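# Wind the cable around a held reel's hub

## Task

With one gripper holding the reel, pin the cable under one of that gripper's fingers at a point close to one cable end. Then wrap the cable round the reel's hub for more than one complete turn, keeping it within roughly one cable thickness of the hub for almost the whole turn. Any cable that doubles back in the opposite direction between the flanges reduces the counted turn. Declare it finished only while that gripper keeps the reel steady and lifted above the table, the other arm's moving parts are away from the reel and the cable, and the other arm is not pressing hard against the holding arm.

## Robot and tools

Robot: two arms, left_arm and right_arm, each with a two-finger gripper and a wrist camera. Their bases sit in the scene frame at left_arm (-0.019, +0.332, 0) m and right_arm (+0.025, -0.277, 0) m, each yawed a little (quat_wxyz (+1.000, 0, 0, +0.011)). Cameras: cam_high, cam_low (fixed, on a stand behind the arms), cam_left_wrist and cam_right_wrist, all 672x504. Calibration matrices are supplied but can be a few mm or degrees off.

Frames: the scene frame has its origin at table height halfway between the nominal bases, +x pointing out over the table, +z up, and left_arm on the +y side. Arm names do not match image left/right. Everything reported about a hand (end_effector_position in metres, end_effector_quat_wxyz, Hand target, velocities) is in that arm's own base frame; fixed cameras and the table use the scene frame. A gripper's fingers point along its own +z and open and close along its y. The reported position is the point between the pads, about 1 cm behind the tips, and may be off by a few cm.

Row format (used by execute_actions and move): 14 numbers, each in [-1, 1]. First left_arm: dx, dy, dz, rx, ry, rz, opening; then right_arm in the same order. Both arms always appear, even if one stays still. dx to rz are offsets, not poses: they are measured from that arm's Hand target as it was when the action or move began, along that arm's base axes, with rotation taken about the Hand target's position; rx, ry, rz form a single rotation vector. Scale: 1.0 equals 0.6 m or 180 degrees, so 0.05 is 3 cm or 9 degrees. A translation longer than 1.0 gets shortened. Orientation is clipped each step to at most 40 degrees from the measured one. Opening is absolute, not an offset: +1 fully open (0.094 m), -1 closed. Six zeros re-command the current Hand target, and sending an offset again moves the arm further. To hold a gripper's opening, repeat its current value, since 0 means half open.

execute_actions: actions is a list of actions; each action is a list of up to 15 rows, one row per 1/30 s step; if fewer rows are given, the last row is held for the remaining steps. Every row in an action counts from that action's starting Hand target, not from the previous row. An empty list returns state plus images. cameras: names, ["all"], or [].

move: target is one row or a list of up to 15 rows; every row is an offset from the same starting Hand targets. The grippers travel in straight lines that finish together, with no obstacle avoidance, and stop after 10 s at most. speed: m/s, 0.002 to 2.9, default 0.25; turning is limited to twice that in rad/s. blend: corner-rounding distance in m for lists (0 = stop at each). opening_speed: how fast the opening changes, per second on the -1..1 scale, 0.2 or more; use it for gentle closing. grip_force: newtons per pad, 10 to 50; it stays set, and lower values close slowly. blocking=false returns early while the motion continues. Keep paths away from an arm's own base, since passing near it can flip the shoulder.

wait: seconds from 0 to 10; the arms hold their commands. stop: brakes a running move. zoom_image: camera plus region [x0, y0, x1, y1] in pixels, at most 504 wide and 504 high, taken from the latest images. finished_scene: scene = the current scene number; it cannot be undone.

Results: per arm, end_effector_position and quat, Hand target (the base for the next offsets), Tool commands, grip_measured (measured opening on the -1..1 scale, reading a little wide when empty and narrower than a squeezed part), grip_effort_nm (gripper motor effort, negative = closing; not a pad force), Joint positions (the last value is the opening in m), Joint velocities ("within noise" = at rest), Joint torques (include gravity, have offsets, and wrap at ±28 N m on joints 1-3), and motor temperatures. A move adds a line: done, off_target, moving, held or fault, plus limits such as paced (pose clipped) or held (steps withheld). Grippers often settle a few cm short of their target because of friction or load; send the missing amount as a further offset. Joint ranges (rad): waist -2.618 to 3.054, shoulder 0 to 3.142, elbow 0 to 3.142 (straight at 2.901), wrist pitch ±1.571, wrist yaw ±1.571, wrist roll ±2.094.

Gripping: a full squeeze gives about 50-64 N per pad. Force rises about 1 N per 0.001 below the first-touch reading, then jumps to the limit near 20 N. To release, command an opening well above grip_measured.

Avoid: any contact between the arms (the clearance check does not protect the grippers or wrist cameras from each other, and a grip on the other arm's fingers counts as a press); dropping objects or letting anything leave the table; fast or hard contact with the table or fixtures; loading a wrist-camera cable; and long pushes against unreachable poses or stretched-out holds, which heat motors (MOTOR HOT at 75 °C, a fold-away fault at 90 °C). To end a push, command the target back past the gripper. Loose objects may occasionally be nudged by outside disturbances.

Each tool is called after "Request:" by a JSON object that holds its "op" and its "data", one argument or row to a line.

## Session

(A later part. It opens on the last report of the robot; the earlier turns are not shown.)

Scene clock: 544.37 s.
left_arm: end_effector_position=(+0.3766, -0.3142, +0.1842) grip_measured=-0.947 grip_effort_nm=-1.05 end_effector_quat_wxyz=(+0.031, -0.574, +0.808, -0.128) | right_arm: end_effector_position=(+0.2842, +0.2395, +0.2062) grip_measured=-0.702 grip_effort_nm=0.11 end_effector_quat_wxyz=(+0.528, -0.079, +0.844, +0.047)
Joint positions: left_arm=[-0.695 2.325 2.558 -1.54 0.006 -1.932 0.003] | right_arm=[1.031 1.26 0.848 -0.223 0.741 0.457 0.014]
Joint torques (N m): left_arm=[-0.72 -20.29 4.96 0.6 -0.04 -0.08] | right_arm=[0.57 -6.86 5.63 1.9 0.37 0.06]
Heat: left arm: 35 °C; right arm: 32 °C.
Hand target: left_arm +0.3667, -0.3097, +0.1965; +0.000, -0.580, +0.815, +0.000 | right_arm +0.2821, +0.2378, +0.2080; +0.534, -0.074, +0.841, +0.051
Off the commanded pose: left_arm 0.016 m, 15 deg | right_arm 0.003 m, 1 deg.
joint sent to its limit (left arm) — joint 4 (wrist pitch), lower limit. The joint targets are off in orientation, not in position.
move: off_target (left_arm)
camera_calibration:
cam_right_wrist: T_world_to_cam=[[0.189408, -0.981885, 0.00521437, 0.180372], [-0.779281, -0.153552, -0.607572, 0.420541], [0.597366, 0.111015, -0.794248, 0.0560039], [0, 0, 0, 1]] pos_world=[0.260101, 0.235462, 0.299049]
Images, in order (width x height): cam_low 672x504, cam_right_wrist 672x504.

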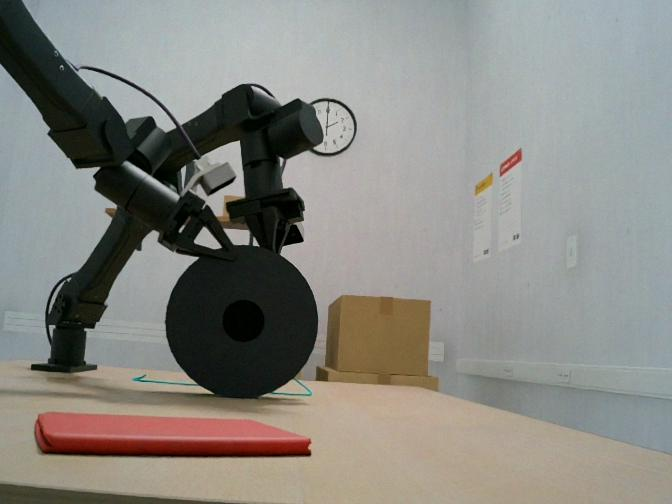

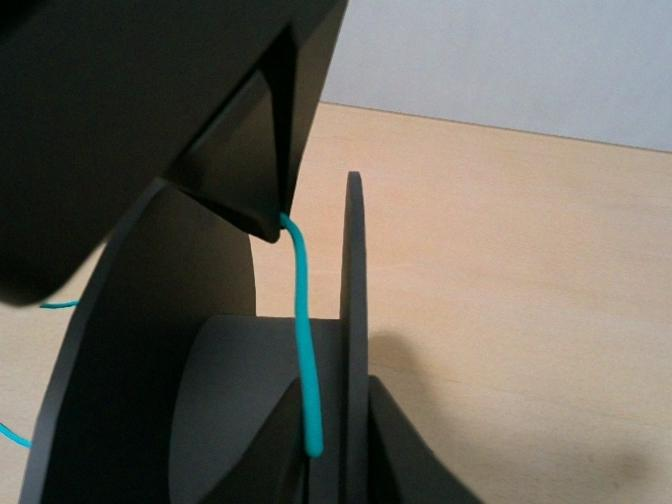

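Request:
{"op": "move", "data": {
  "target": [0,0,0,0,0,0,-1,0,0,0,0,0,0,-1],
  "opening_speed": 0.6,
  "cameras": ["cam_low","cam_right_wrist","cam_high","cam_left_wrist"]
}}

Request:
{"op": "zoom_image", "data": {
  "camera": "cam_right_wrist",
  "region": [200, 330, 480, 504]
}}

Scene clock: 545.53 s.
left_arm: end_effector_position=(+0.3765, -0.3142, +0.1841) grip_measured=-0.947 grip_effort_nm=-1.05 end_effector_quat_wxyz=(+0.030, -0.575, +0.808, -0.128) | right_arm: end_effector_position=(+0.2846, +0.2393, +0.2069) grip_measured=-0.914 grip_effort_nm=-1.03 end_effector_quat_wxyz=(+0.530, -0.077, +0.843, +0.047)
Joint positions: left_arm=[-0.695 2.325 2.557 -1.54 0.006 -1.933 0.003] | right_arm=[1.031 1.26 0.848 -0.22 0.744 0.458 0.004]
Joint torques (N m): left_arm=[-0.77 -20.31 5.05 0.62 -0.05 -0.1] | right_arm=[0.54 -6.84 5.63 1.86 0.33 0.04]
Heat: left arm: 35 °C; right arm: 32 °C.
Hand target: left_arm +0.3666, -0.3097, +0.1964; +0.000, -0.580, +0.815, +0.000 | right_arm +0.2821, +0.2378, +0.2080; +0.534, -0.074, +0.841, +0.051
Off the commanded pose: left_arm 0.016 m, 15 deg | right_arm 0.003 m, 1 deg.
joint sent to its limit (left arm) — joint 4 (wrist pitch), lower limit. The joint targets are off in orientation, not in position.
move: off_target (left_arm)
camera_calibration:
cam_left_wrist: T_world_to_cam=[[0.925539, -0.303858, 0.22594, -0.484496], [-0.377816, -0.780734, 0.497704, -0.157766], [0.0251676, -0.546008, -0.837402, 0.0642238], [0, 0, 0, 1]] pos_world=[0.387196, -0.235325, 0.241769]
cam_right_wrist: T_world_to_cam=[[0.186195, -0.982507, 0.00329277, 0.181511], [-0.777861, -0.149458, -0.610405, 0.420503], [0.60022, 0.111093, -0.792082, 0.055138], [0, 0, 0, 1]] pos_world=[0.260202, 0.235058, 0.299754]

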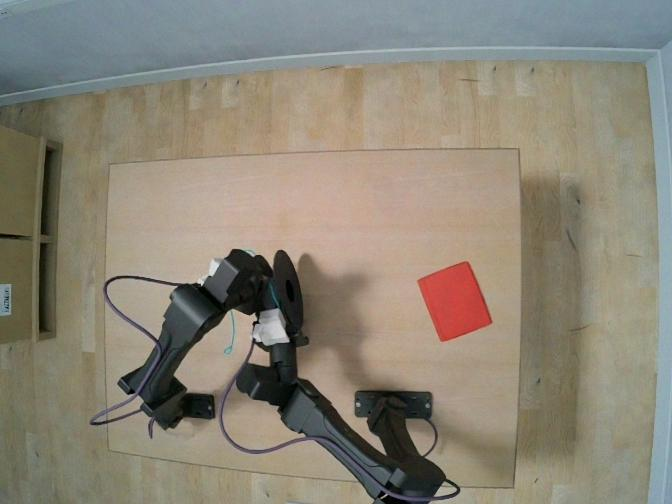

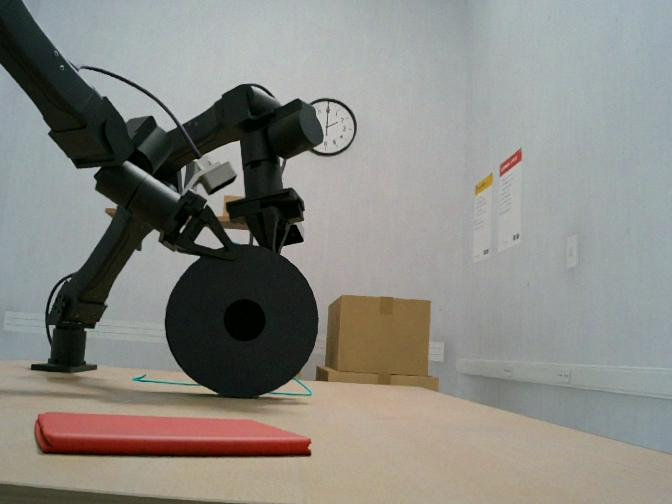

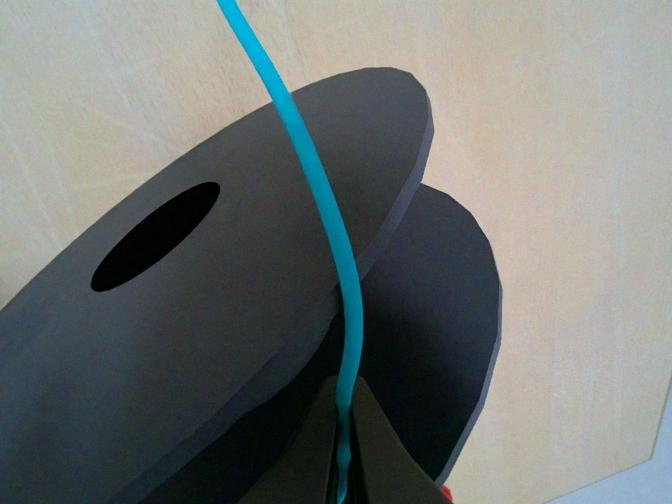

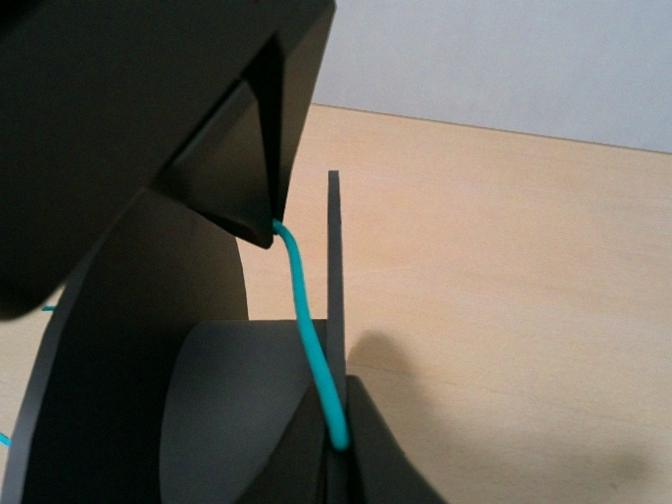

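Scaled by 1.800 from the camera's 672x504 image, which has a finer 960x720 frame.

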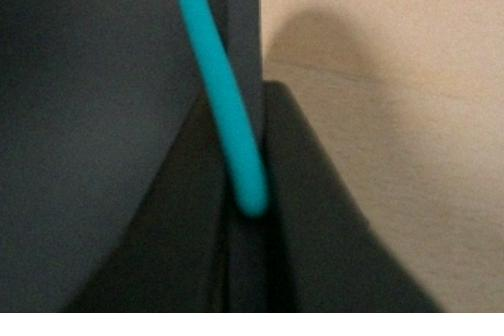

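Request:
{"op": "move", "data": {
  "target": [
    [0.02,0.003,0.0,0,0,0,-1,0,0,0,0,0,0,-1],
    [0.03,0.005,-0.035,0,0,0,-1,0,0,0,0,0,0,-1]
  ],
  "speed": 0.06,
  "cameras": ["cam_low","cam_right_wrist","cam_left_wrist"]
}}

Request:
{"op": "zoom_image", "data": {
  "camera": "cam_low",
  "region": [180, 140, 340, 300]
}}

Scene clock: 551.33 s.
left_arm: end_effector_position=(+0.3807, -0.3091, +0.1841) grip_measured=-0.947 grip_effort_nm=-1.05 end_effector_quat_wxyz=(+0.032, -0.575, +0.808, -0.128) | right_arm: end_effector_position=(+0.2846, +0.2393, +0.2069) grip_measured=-0.914 grip_effort_nm=-1.05 end_effector_quat_wxyz=(+0.530, -0.077, +0.843, +0.047)
Joint positions: left_arm=[-0.682 2.325 2.557 -1.54 0.006 -1.92 0.003] | right_arm=[1.031 1.26 0.848 -0.22 0.744 0.458 0.004]
Joint torques (N m): left_arm=[0.7 -13.23 9.61 0.6 -0.02 0.04] | right_arm=[0.54 -6.83 5.57 1.87 0.35 0.05]
Heat: left arm: 35 °C; right arm: 32 °C.
Hand target: left_arm +0.3847, -0.3066, +0.1754; +0.000, -0.580, +0.815, +0.000 | right_arm +0.2821, +0.2378, +0.2080; +0.534, -0.074, +0.841, +0.051
Off the commanded pose: left_arm 0.010 m, 15 deg | right_arm 0.003 m, 1 deg.
joint sent to its limit (left arm) — joint 4 (wrist pitch), lower limit. The joint targets are off in orientation, not in position.
move: off_target (left_arm)
camera_calibration:
cam_left_wrist: T_world_to_cam=[[0.925299, -0.303658, 0.227186, -0.486821], [-0.378243, -0.782329, 0.494868, -0.152087], [0.0274638, -0.543833, -0.838744, 0.0668963], [0, 0, 0, 1]] pos_world=[0.391092, -0.230429, 0.241971]
cam_right_wrist: T_world_to_cam=[[0.186195, -0.982507, 0.00329277, 0.181511], [-0.777861, -0.149458, -0.610405, 0.420503], [0.60022, 0.111093, -0.792082, 0.055138], [0, 0, 0, 1]] pos_world=[0.260202, 0.235058, 0.299754]
Images, in order (width x height): cam_low 672x504, cam_left_wrist 672x504, cam_right_wrist 672x504.

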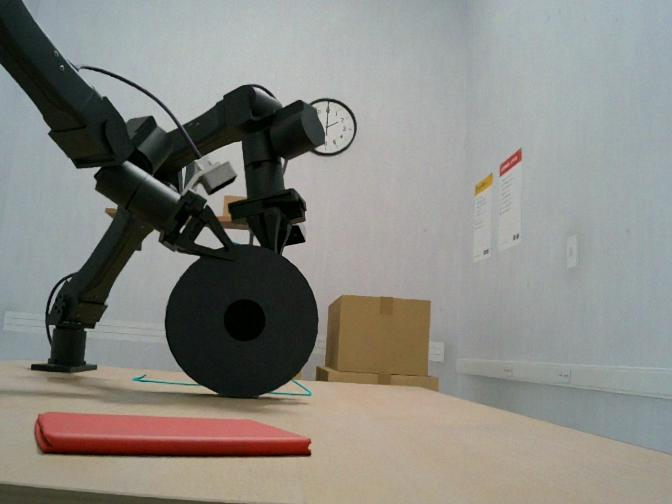

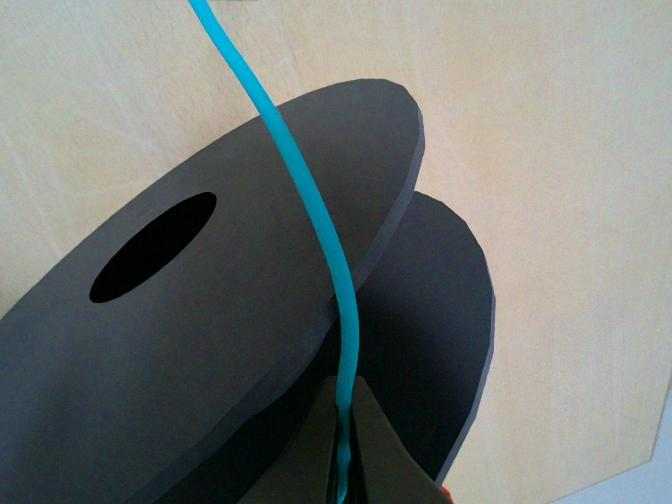

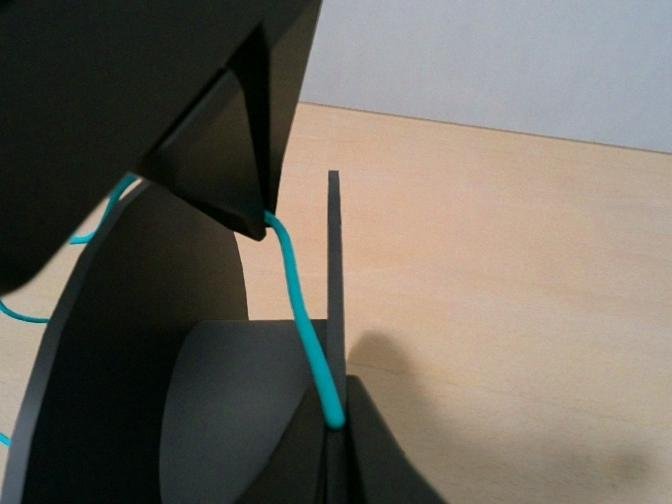

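Scaled by 3.150 from the camera's 672x504 image, which has a finer 960x720 frame.

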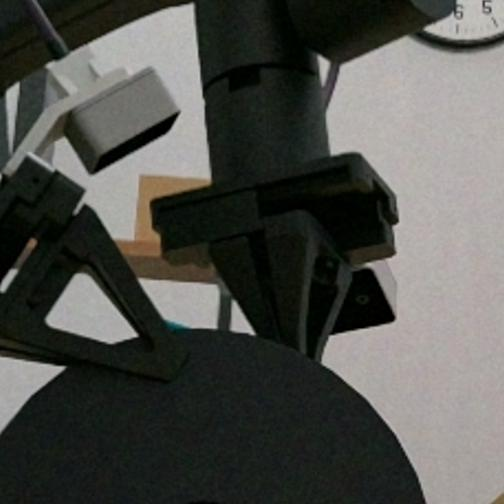

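Request:
{"op": "move", "data": {
  "target": [
    [0.04,0.004,-0.01,0,0,0,-1,0,0,0,0,0,0,-1],
    [0.03,0.004,-0.05,0,0,0,-1,0,0,0,0,0,0,-1]
  ],
  "speed": 0.06,
  "cameras": ["cam_low","cam_right_wrist","cam_left_wrist"]
}}

Request:
{"op": "zoom_image", "data": {
  "camera": "cam_low",
  "region": [180, 140, 340, 300]
}}

Scene clock: 556.53 s.
left_arm: end_effector_position=(+0.4057, -0.3074, +0.1693) grip_measured=-0.947 grip_effort_nm=-1.05 end_effector_quat_wxyz=(+0.038, -0.575, +0.807, -0.131) | right_arm: end_effector_position=(+0.2846, +0.2393, +0.2069) grip_measured=-0.914 grip_effort_nm=-1.04 end_effector_quat_wxyz=(+0.530, -0.077, +0.843, +0.047)
Joint positions: left_arm=[-0.648 2.419 2.662 -1.54 0.006 -1.888 0.003] | right_arm=[1.031 1.26 0.848 -0.22 0.744 0.458 0.004]
Joint torques (N m): left_arm=[-0.02 -13.63 5.52 0.64 -0.02 -0.02] | right_arm=[0.55 -6.78 5.68 1.87 0.34 0.05]
Heat: left arm: 35 °C; right arm: 33 °C.
Hand target: left_arm +0.4026, -0.3043, +0.1454; +0.000, -0.580, +0.815, +0.000 | right_arm +0.2821, +0.2378, +0.2080; +0.534, -0.074, +0.841, +0.051
Off the commanded pose: left_arm 0.024 m, 16 deg | right_arm 0.003 m, 1 deg.
joint sent to its limit (left arm) — joint 4 (wrist pitch), lower limit. The joint targets are off in orientation, not in position.
move: off_target (left_arm)
camera_calibration:
cam_left_wrist: T_world_to_cam=[[0.922808, -0.301649, 0.239651, -0.506486], [-0.383165, -0.783379, 0.489389, -0.131337], [0.0401144, -0.543438, -0.83849, 0.0497547], [0, 0, 0, 1]] pos_world=[0.415069, -0.228629, 0.227374]
cam_right_wrist: T_world_to_cam=[[0.186195, -0.982507, 0.00329277, 0.181511], [-0.777861, -0.149458, -0.610405, 0.420503], [0.60022, 0.111093, -0.792082, 0.055138], [0, 0, 0, 1]] pos_world=[0.260202, 0.235058, 0.299754]
Images, in order (width x height): cam_low 672x504, cam_left_wrist 672x504, cam_right_wrist 672x504.

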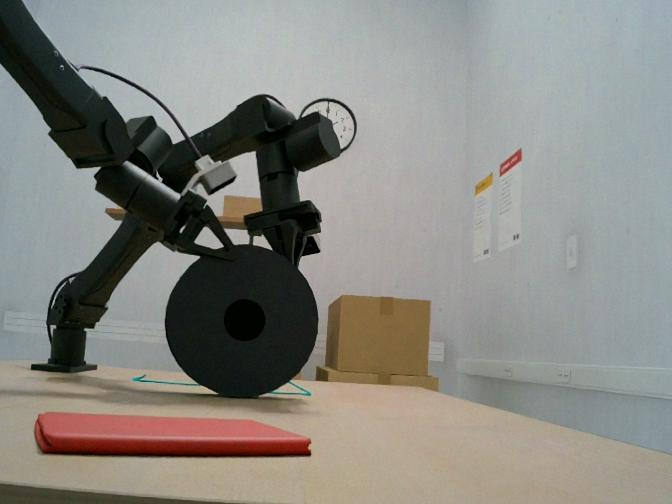

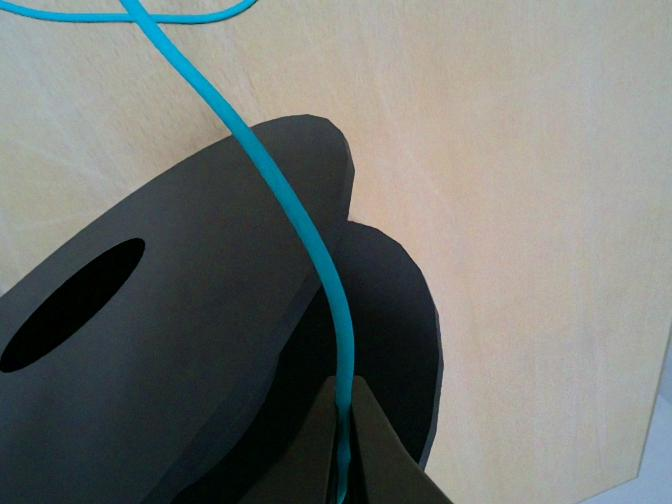

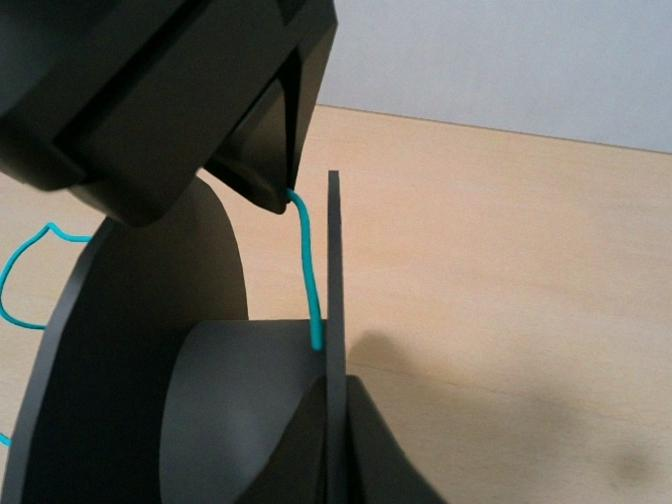

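Scaled by 3.150 from the camera's 672x504 image, which has a finer 960x720 frame.

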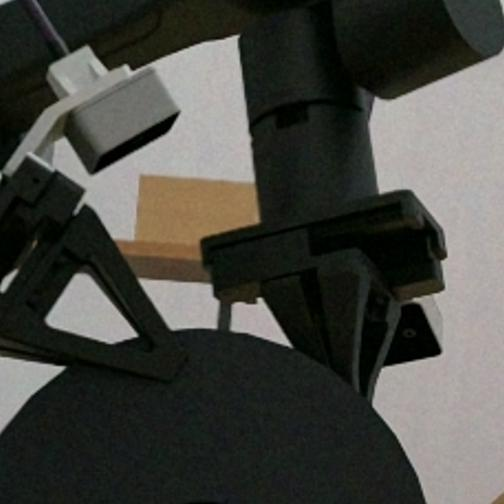

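Request:
{"op": "move", "data": {
  "target": [
    [0,0,0,0,0,0,-1,0,0,0,0,0,0,-0.7],
    [-0.063,-0.01,0.0,0,0,0,-1,0,0,0,0,0,0,-0.7]
  ],
  "speed": 0.06,
  "cameras": ["cam_low","cam_right_wrist"]
}}

Request:
{"op": "zoom_image", "data": {
  "camera": "cam_right_wrist",
  "region": [200, 330, 480, 504]
}}

Scene clock: 560.90 s.
left_arm: end_effector_position=(+0.3829, -0.3140, +0.1529) grip_measured=-0.947 grip_effort_nm=-1.05 end_effector_quat_wxyz=(+0.030, -0.577, +0.810, -0.100) | right_arm: end_effector_position=(+0.2847, +0.2390, +0.2071) grip_measured=-0.702 grip_effort_nm=0.10 end_effector_quat_wxyz=(+0.530, -0.077, +0.843, +0.046)
Joint positions: left_arm=[-0.691 2.378 2.533 -1.517 -0.006 -1.927 0.003] | right_arm=[1.031 1.26 0.848 -0.22 0.746 0.457 0.014]
Joint torques (N m): left_arm=[-1.39 -17.78 3.92 0.3 0.06 -0.18] | right_arm=[0.57 -6.79 5.65 1.87 0.3 0.04]
Heat: left arm: 35 °C; right arm: 33 °C.
Hand target: left_arm +0.3649, -0.3103, +0.1455; +0.000, -0.580, +0.815, +0.000 | right_arm +0.2821, +0.2378, +0.2080; +0.534, -0.074, +0.841, +0.051
Off the commanded pose: left_arm 0.020 m, 12 deg | right_arm 0.003 m, 1 deg.
joint sent to its limit (left arm) — joint 4 (wrist pitch), lower limit. The joint targets are off in orientation, not in position.
move: off_target (left_arm)
camera_calibration:
cam_right_wrist: T_world_to_cam=[[0.184611, -0.982801, 0.00453316, 0.181421], [-0.777382, -0.148844, -0.611166, 0.420494], [0.601329, 0.109304, -0.79149, 0.0551947], [0, 0, 0, 1]] pos_world=[0.260202, 0.234856, 0.299855]
Images, in order (width x height): cam_low 672x504, cam_right_wrist 672x504.

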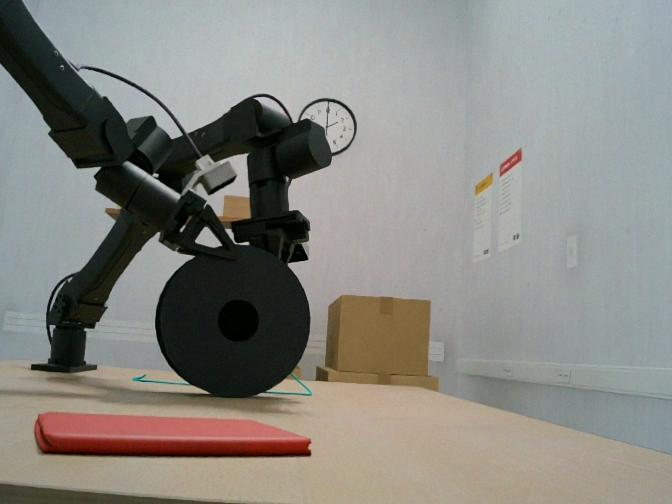

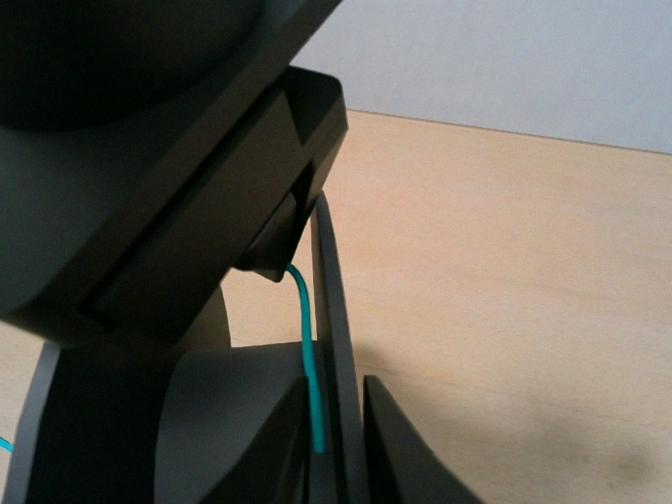

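Scaled by 1.800 from the camera's 672x504 image, which has a finer 960x720 frame.

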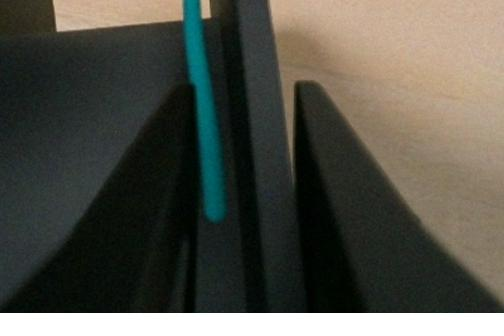

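Request:
{"op": "move", "data": {
  "target": [0,0,0,0,0,0,-1,0,0,0,0,0,0,-1],
  "opening_speed": 0.5,
  "cameras": ["cam_low","cam_right_wrist","cam_left_wrist"]
}}

Request:
{"op": "zoom_image", "data": {
  "camera": "cam_right_wrist",
  "region": [200, 330, 480, 504]
}}

Scene clock: 562.00 s.
left_arm: end_effector_position=(+0.3840, -0.3145, +0.1525) grip_measured=-0.947 grip_effort_nm=-1.05 end_effector_quat_wxyz=(+0.031, -0.578, +0.809, -0.101) | right_arm: end_effector_position=(+0.2842, +0.2398, +0.2078) grip_measured=-0.914 grip_effort_nm=-1.03 end_effector_quat_wxyz=(+0.531, -0.077, +0.843, +0.048)
Joint positions: left_arm=[-0.691 2.378 2.53 -1.511 -0.007 -1.931 0.003] | right_arm=[1.034 1.259 0.848 -0.218 0.746 0.457 0.004]
Joint torques (N m): left_arm=[-1.47 -17.76 4.15 0.26 0.1 -0.14] | right_arm=[0.28 -6.65 5.57 1.85 0.31 0.07]
Heat: left arm: 35 °C; right arm: 33 °C.
Hand target: left_arm +0.3648, -0.3103, +0.1456; +0.000, -0.580, +0.815, +0.000 | right_arm +0.2821, +0.2378, +0.2080; +0.534, -0.074, +0.841, +0.051
Off the commanded pose: left_arm 0.021 m, 12 deg | right_arm 0.003 m, 1 deg.
joint sent to its limit (left arm) — joint 4 (wrist pitch), lower limit. The joint targets are off in orientation, not in position.
move: off_target (left_arm)
camera_calibration:
cam_left_wrist: T_world_to_cam=[[0.933512, -0.308041, 0.183485, -0.482201], [-0.358544, -0.803809, 0.474696, -0.150663], [0.00126115, -0.508922, -0.860812, 0.0617956], [0, 0, 0, 1]] pos_world=[0.396043, -0.238193, 0.21319]
cam_right_wrist: T_world_to_cam=[[0.187333, -0.982293, 0.00258911, 0.1819], [-0.775977, -0.149601, -0.612763, 0.420702], [0.6023, 0.112781, -0.790263, 0.0545866], [0, 0, 0, 1]] pos_world=[0.259502, 0.23546, 0.300458]
Images, in order (width x height): cam_low 672x504, cam_left_wrist 672x504, cam_right_wrist 672x504.

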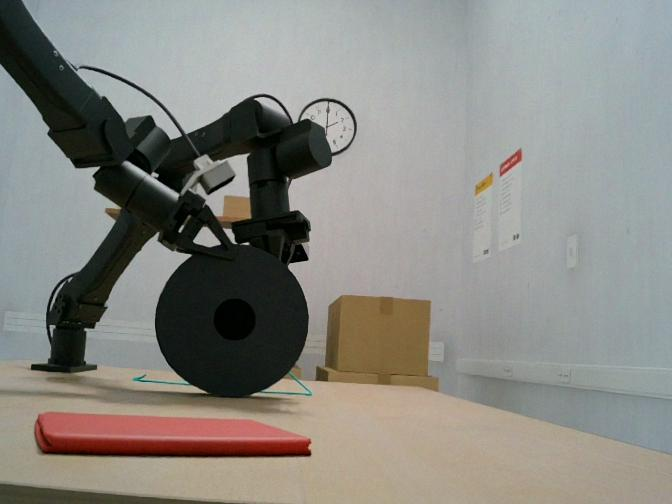

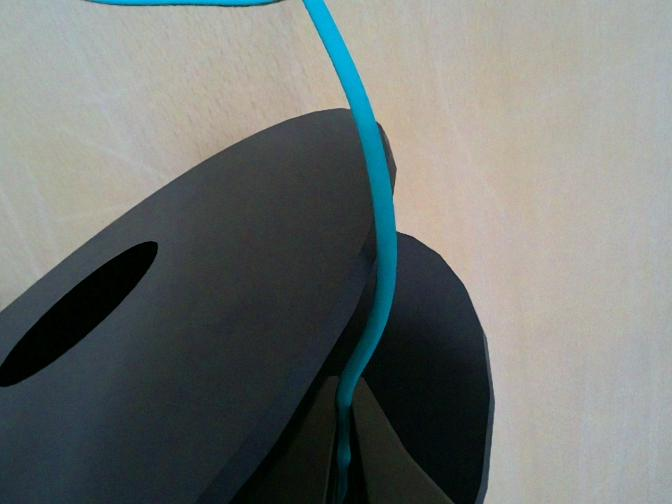

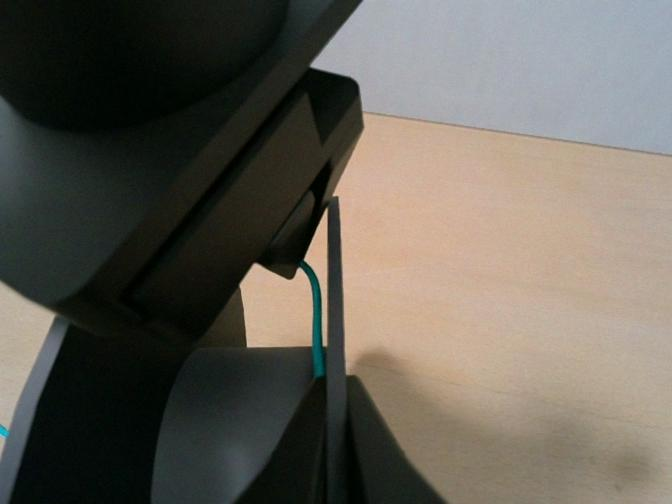

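Scaled by 1.800 from the camera's 672x504 image, which has a finer 960x720 frame.

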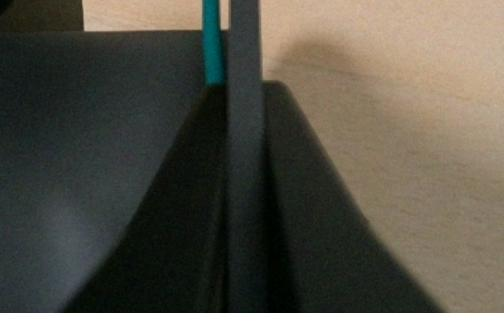

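Request:
{"op": "move", "data": {
  "target": [
    [0,0,0,0,0,0,-1,0,0,0,0,0,0,-0.7],
    [0.0,0,0.035,0,0,0,-1,0,0,0,0,0,0,-0.7]
  ],
  "speed": 0.06,
  "cameras": ["cam_low","cam_right_wrist"]
}}

Request:
{"op": "zoom_image", "data": {
  "camera": "cam_right_wrist",
  "region": [200, 330, 480, 504]
}}

Scene clock: 565.47 s.
left_arm: end_effector_position=(+0.3778, -0.3150, +0.1542) grip_measured=-0.947 grip_effort_nm=-1.05 end_effector_quat_wxyz=(+0.027, -0.577, +0.811, -0.096) | right_arm: end_effector_position=(+0.2842, +0.2398, +0.2079) grip_measured=-0.702 grip_effort_nm=0.11 end_effector_quat_wxyz=(+0.531, -0.077, +0.843, +0.048)
Joint positions: left_arm=[-0.699 2.373 2.53 -1.529 -0.004 -1.935 0.003] | right_arm=[1.034 1.259 0.848 -0.218 0.747 0.457 0.014]
Joint torques (N m): left_arm=[-0.68 -20.92 5.04 0.41 0.08 -0.11] | right_arm=[0.36 -6.74 5.64 1.85 0.32 0.05]
Heat: left arm: 35 °C; right arm: 33 °C.
Hand target: left_arm +0.3649, -0.3103, +0.1665; +0.000, -0.580, +0.815, +0.000 | right_arm +0.2821, +0.2378, +0.2080; +0.534, -0.074, +0.841, +0.051
Off the commanded pose: left_arm 0.019 m, 11 deg | right_arm 0.003 m, 1 deg.
joint sent to its limit (left arm) — joint 4 (wrist pitch), lower limit. The joint targets are off in orientation, not in position.
move: off_target (left_arm)
camera_calibration:
cam_right_wrist: T_world_to_cam=[[0.187194, -0.982319, 0.00282517, 0.18187], [-0.775691, -0.149582, -0.61313, 0.420795], [0.602711, 0.112583, -0.789977, 0.0545204], [0, 0, 0, 1]] pos_world=[0.259502, 0.23546, 0.300558]
Images, in order (width x height): cam_low 672x504, cam_right_wrist 672x504.

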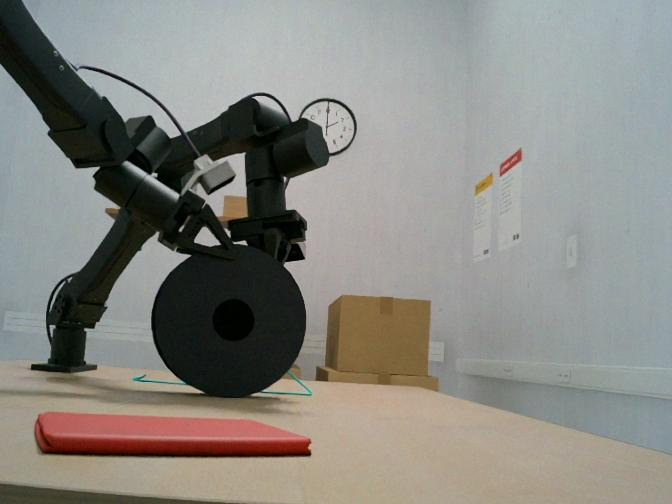

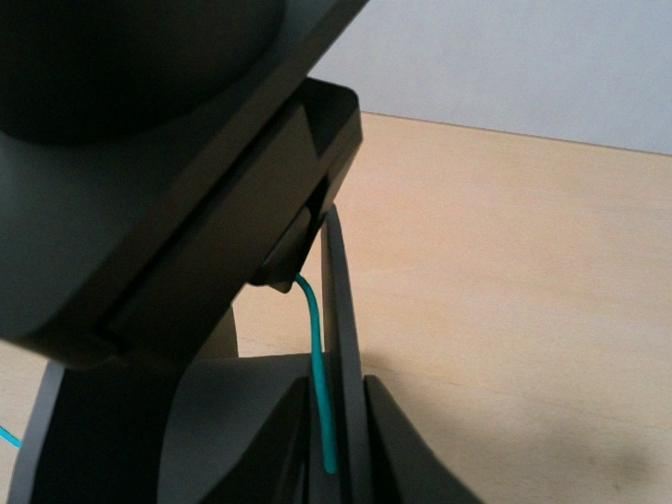

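Scaled by 1.800 from the camera's 672x504 image, which has a finer 960x720 frame.

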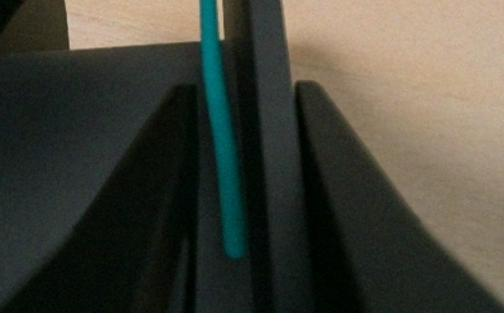

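Request:
{"op": "move", "data": {
  "target": [0.0,0,0.03,0,0,0,-1,0,0,0,0,0,0,-0.7],
  "speed": 0.06,
  "cameras": ["cam_low","cam_right_wrist"]
}}

Request:
{"op": "zoom_image", "data": {
  "camera": "cam_right_wrist",
  "region": [200, 330, 480, 504]
}}

Scene clock: 567.57 s.
left_arm: end_effector_position=(+0.3754, -0.3134, +0.1686) grip_measured=-0.947 grip_effort_nm=-1.05 end_effector_quat_wxyz=(+0.029, -0.576, +0.810, -0.108) | right_arm: end_effector_position=(+0.2842, +0.2398, +0.2079) grip_measured=-0.702 grip_effort_nm=0.11 end_effector_quat_wxyz=(+0.531, -0.077, +0.843, +0.048)
Joint positions: left_arm=[-0.699 2.342 2.53 -1.535 -0.002 -1.936 0.003] | right_arm=[1.034 1.259 0.848 -0.218 0.747 0.457 0.014]
Joint torques (N m): left_arm=[-0.72 -20.71 5.87 0.49 0.04 -0.09] | right_arm=[0.32 -6.68 5.64 1.85 0.32 0.06]
Heat: left arm: 35 °C; right arm: 33 °C.
Hand target: left_arm +0.3649, -0.3103, +0.1844; +0.000, -0.580, +0.815, +0.000 | right_arm +0.2821, +0.2378, +0.2080; +0.534, -0.074, +0.841, +0.051
Off the commanded pose: left_arm 0.019 m, 13 deg | right_arm 0.003 m, 1 deg.
joint sent to its limit (left arm) — joint 4 (wrist pitch), lower limit. The joint targets are off in orientation, not in position.
move: off_target (left_arm)
camera_calibration:
cam_right_wrist: T_world_to_cam=[[0.187194, -0.982319, 0.00282517, 0.18187], [-0.775691, -0.149582, -0.61313, 0.420795], [0.602711, 0.112583, -0.789977, 0.0545204], [0, 0, 0, 1]] pos_world=[0.259502, 0.23546, 0.300558]
Images, in order (width x height): cam_low 672x504, cam_right_wrist 672x504.

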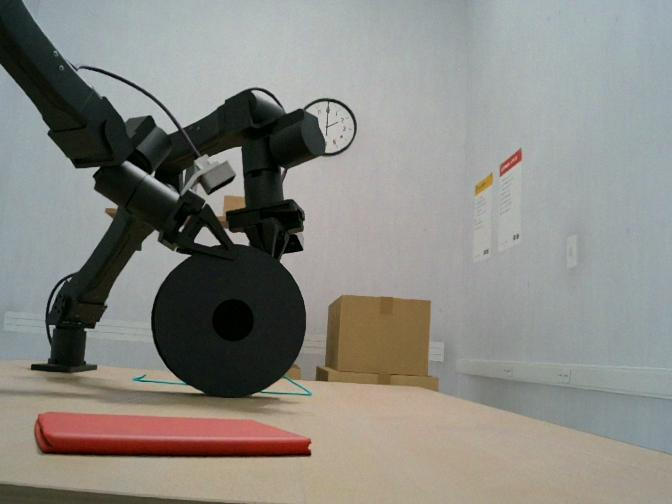

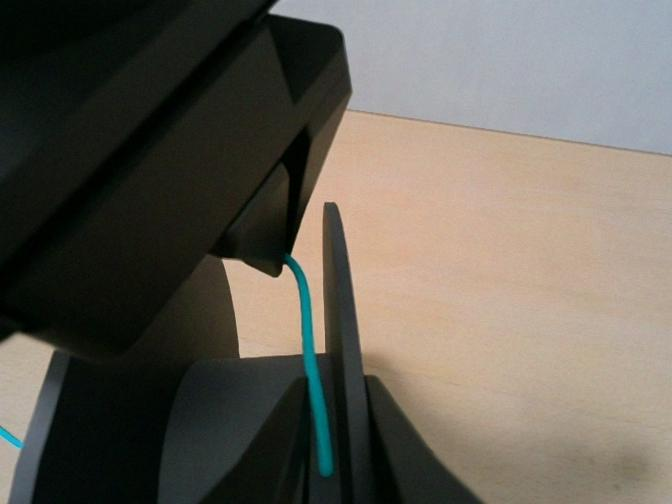

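Scaled by 1.800 from the camera's 672x504 image, which has a finer 960x720 frame.

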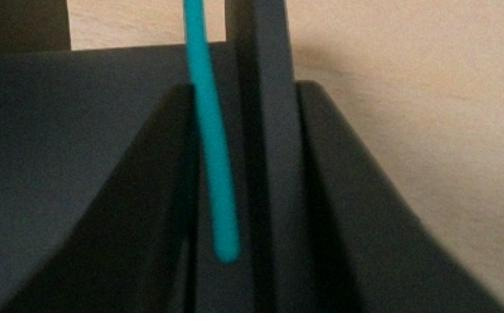

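Request:
{"op": "move", "data": {
  "target": [0,0,0,0,0,0,-1,0,0,0,0,0,0,-1],
  "opening_speed": 0.5,
  "cameras": ["cam_low","cam_right_wrist"]
}}

Request:
{"op": "zoom_image", "data": {
  "camera": "cam_right_wrist",
  "region": [200, 330, 480, 504]
}}

Scene clock: 568.63 s.
left_arm: end_effector_position=(+0.3753, -0.3134, +0.1686) grip_measured=-0.947 grip_effort_nm=-1.05 end_effector_quat_wxyz=(+0.029, -0.576, +0.810, -0.108) | right_arm: end_effector_position=(+0.2844, +0.2407, +0.2086) grip_measured=-0.863 grip_effort_nm=-1.04 end_effector_quat_wxyz=(+0.532, -0.076, +0.842, +0.051)
Joint positions: left_arm=[-0.699 2.342 2.53 -1.535 -0.002 -1.936 0.003] | right_arm=[1.034 1.259 0.848 -0.213 0.744 0.458 0.006]
Joint torques (N m): left_arm=[-0.7 -20.67 5.91 0.49 0.03 -0.09] | right_arm=[0.28 -6.72 5.67 1.8 0.32 0.05]
Heat: left arm: 35 °C; right arm: 33 °C.
Hand target: left_arm +0.3649, -0.3102, +0.1844; +0.000, -0.580, +0.815, +0.000 | right_arm +0.2821, +0.2378, +0.2081; +0.534, -0.074, +0.841, +0.051
Off the commanded pose: left_arm 0.019 m, 13 deg | right_arm 0.004 m, 0 deg.
joint sent to its limit (left arm) — joint 4 (wrist pitch), lower limit. The joint targets are off in orientation, not in position.
move: off_target (left_arm)
camera_calibration:
cam_right_wrist: T_world_to_cam=[[0.188331, -0.9821, -0.00347062, 0.183599], [-0.77469, -0.146383, -0.615164, 0.420933], [0.603645, 0.118543, -0.788391, 0.0528672], [0, 0, 0, 1]] pos_world=[0.259603, 0.235663, 0.301261]
Images, in order (width x height): cam_low 672x504, cam_right_wrist 672x504.

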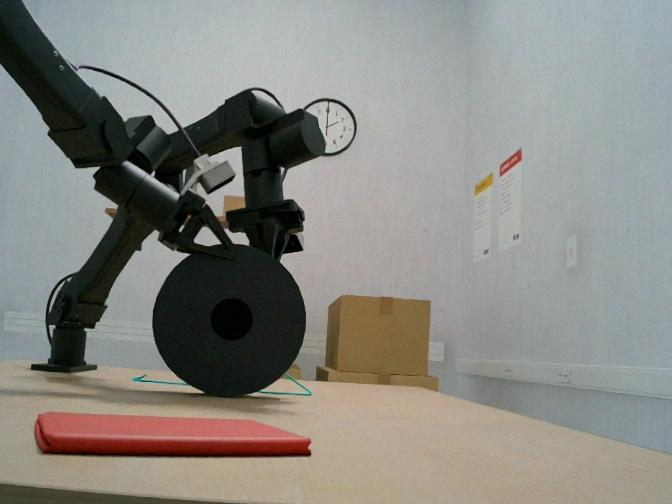

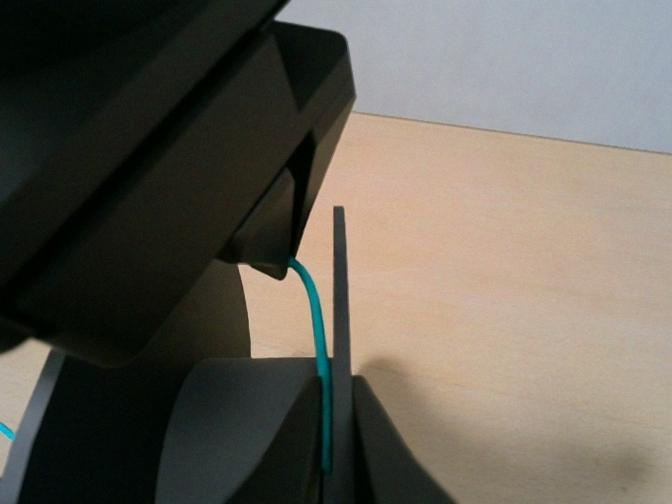

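Scaled by 1.800 from the camera's 672x504 image, which has a finer 960x720 frame.

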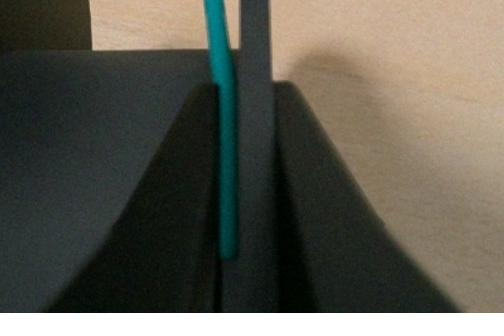

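Request:
{"op": "move", "data": {
  "target": [
    [0.01,0.002,-0.02,0,0,0,-0.5,0,0,0,0,0,0,-1],
    [0.05,0.04,0.15,0,0,0,-0.5,0,0,0,0,0,0,-1],
    [0.05,0.2,0.2,0,0,0,-0.5,0,0,0,0,0,0,-1]
  ],
  "speed": 0.1,
  "cameras": ["all"]
}}

Request:
{"op": "zoom_image", "data": {
  "camera": "cam_right_wrist",
  "region": [200, 330, 480, 504]
}}

Scene clock: 575.10 s.
left_arm: end_effector_position=(+0.4032, -0.2007, +0.2980) grip_measured=-0.502 grip_effort_nm=0.10 end_effector_quat_wxyz=(+0.105, -0.564, +0.788, -0.224) | right_arm: end_effector_position=(+0.2842, +0.2416, +0.2088) grip_measured=-0.864 grip_effort_nm=-1.05 end_effector_quat_wxyz=(+0.532, -0.077, +0.842, +0.053)
Joint positions: left_arm=[-0.453 2.037 2.503 -1.538 0.027 -1.704 0.023] | right_arm=[1.035 1.259 0.848 -0.21 0.742 0.458 0.006]
Joint torques (N m): left_arm=[0.55 -16.16 4.67 1.01 -0.12 0.07] | right_arm=[0.25 -6.68 5.65 1.78 0.36 0.06]
Heat: left arm: 36 °C; right arm: 32 °C.
Hand target: left_arm +0.3948, -0.1903, +0.3043; -0.001, -0.580, +0.815, +0.000 | right_arm +0.2821, +0.2378, +0.2081; +0.534, -0.074, +0.841, +0.051
Off the commanded pose: left_arm 0.015 m, 29 deg | right_arm 0.004 m, 0 deg.
joint sent to its limit (left arm) — joint 4 (wrist pitch), lower limit. The joint targets are off in orientation, not in position.
move: off_target (left_arm)
camera_calibration:
cam_left_wrist: T_world_to_cam=[[0.850453, -0.261281, 0.456576, -0.530309], [-0.475174, -0.75393, 0.45365, -0.0580594], [0.225697, -0.602761, -0.765337, 0.10721], [0, 0, 0, 1]] pos_world=[0.399218, -0.117711, 0.350517]
cam_right_wrist: T_world_to_cam=[[0.191097, -0.981553, -0.00601578, 0.184152], [-0.774131, -0.146941, -0.615735, 0.421149], [0.603492, 0.122322, -0.787931, 0.0520823], [0, 0, 0, 1]] pos_world=[0.259403, 0.236268, 0.301461]

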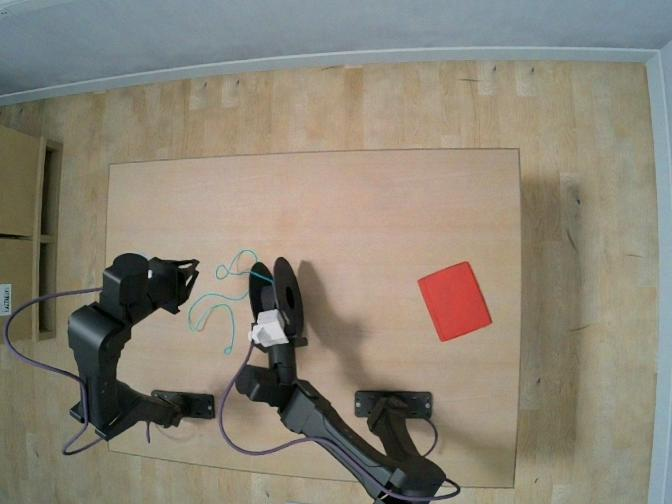

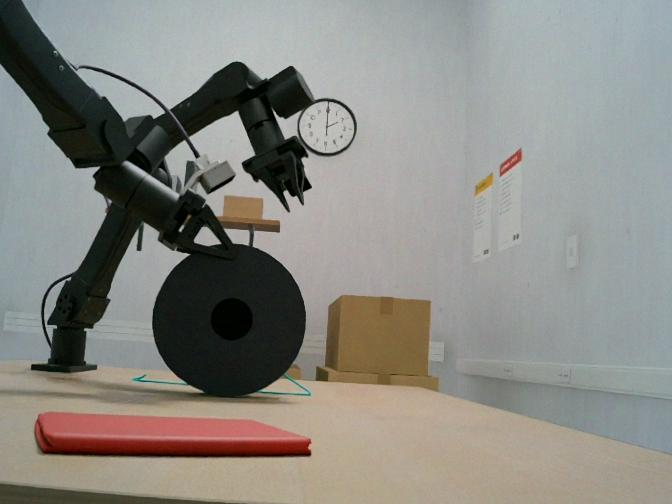

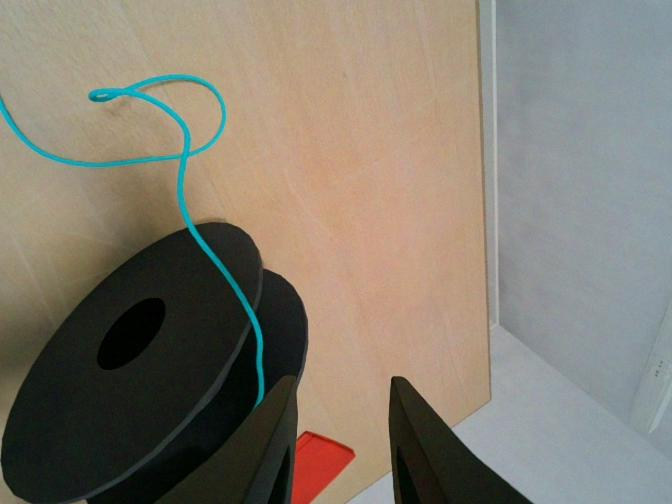

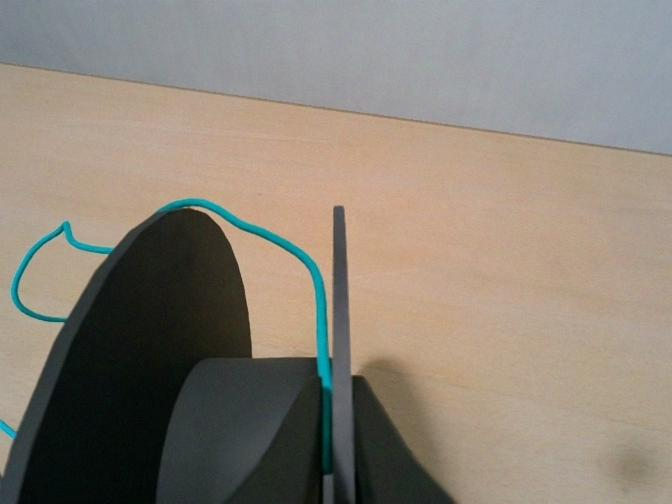

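Scaled by 1.800 from the camera's 672x504 image, which has a finer 960x720 frame.

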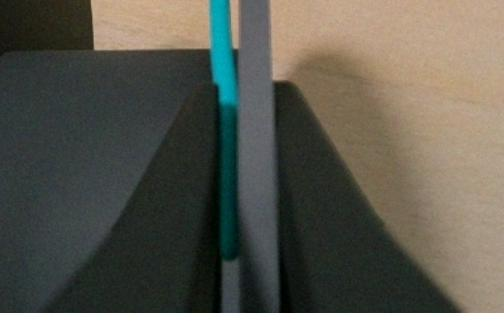

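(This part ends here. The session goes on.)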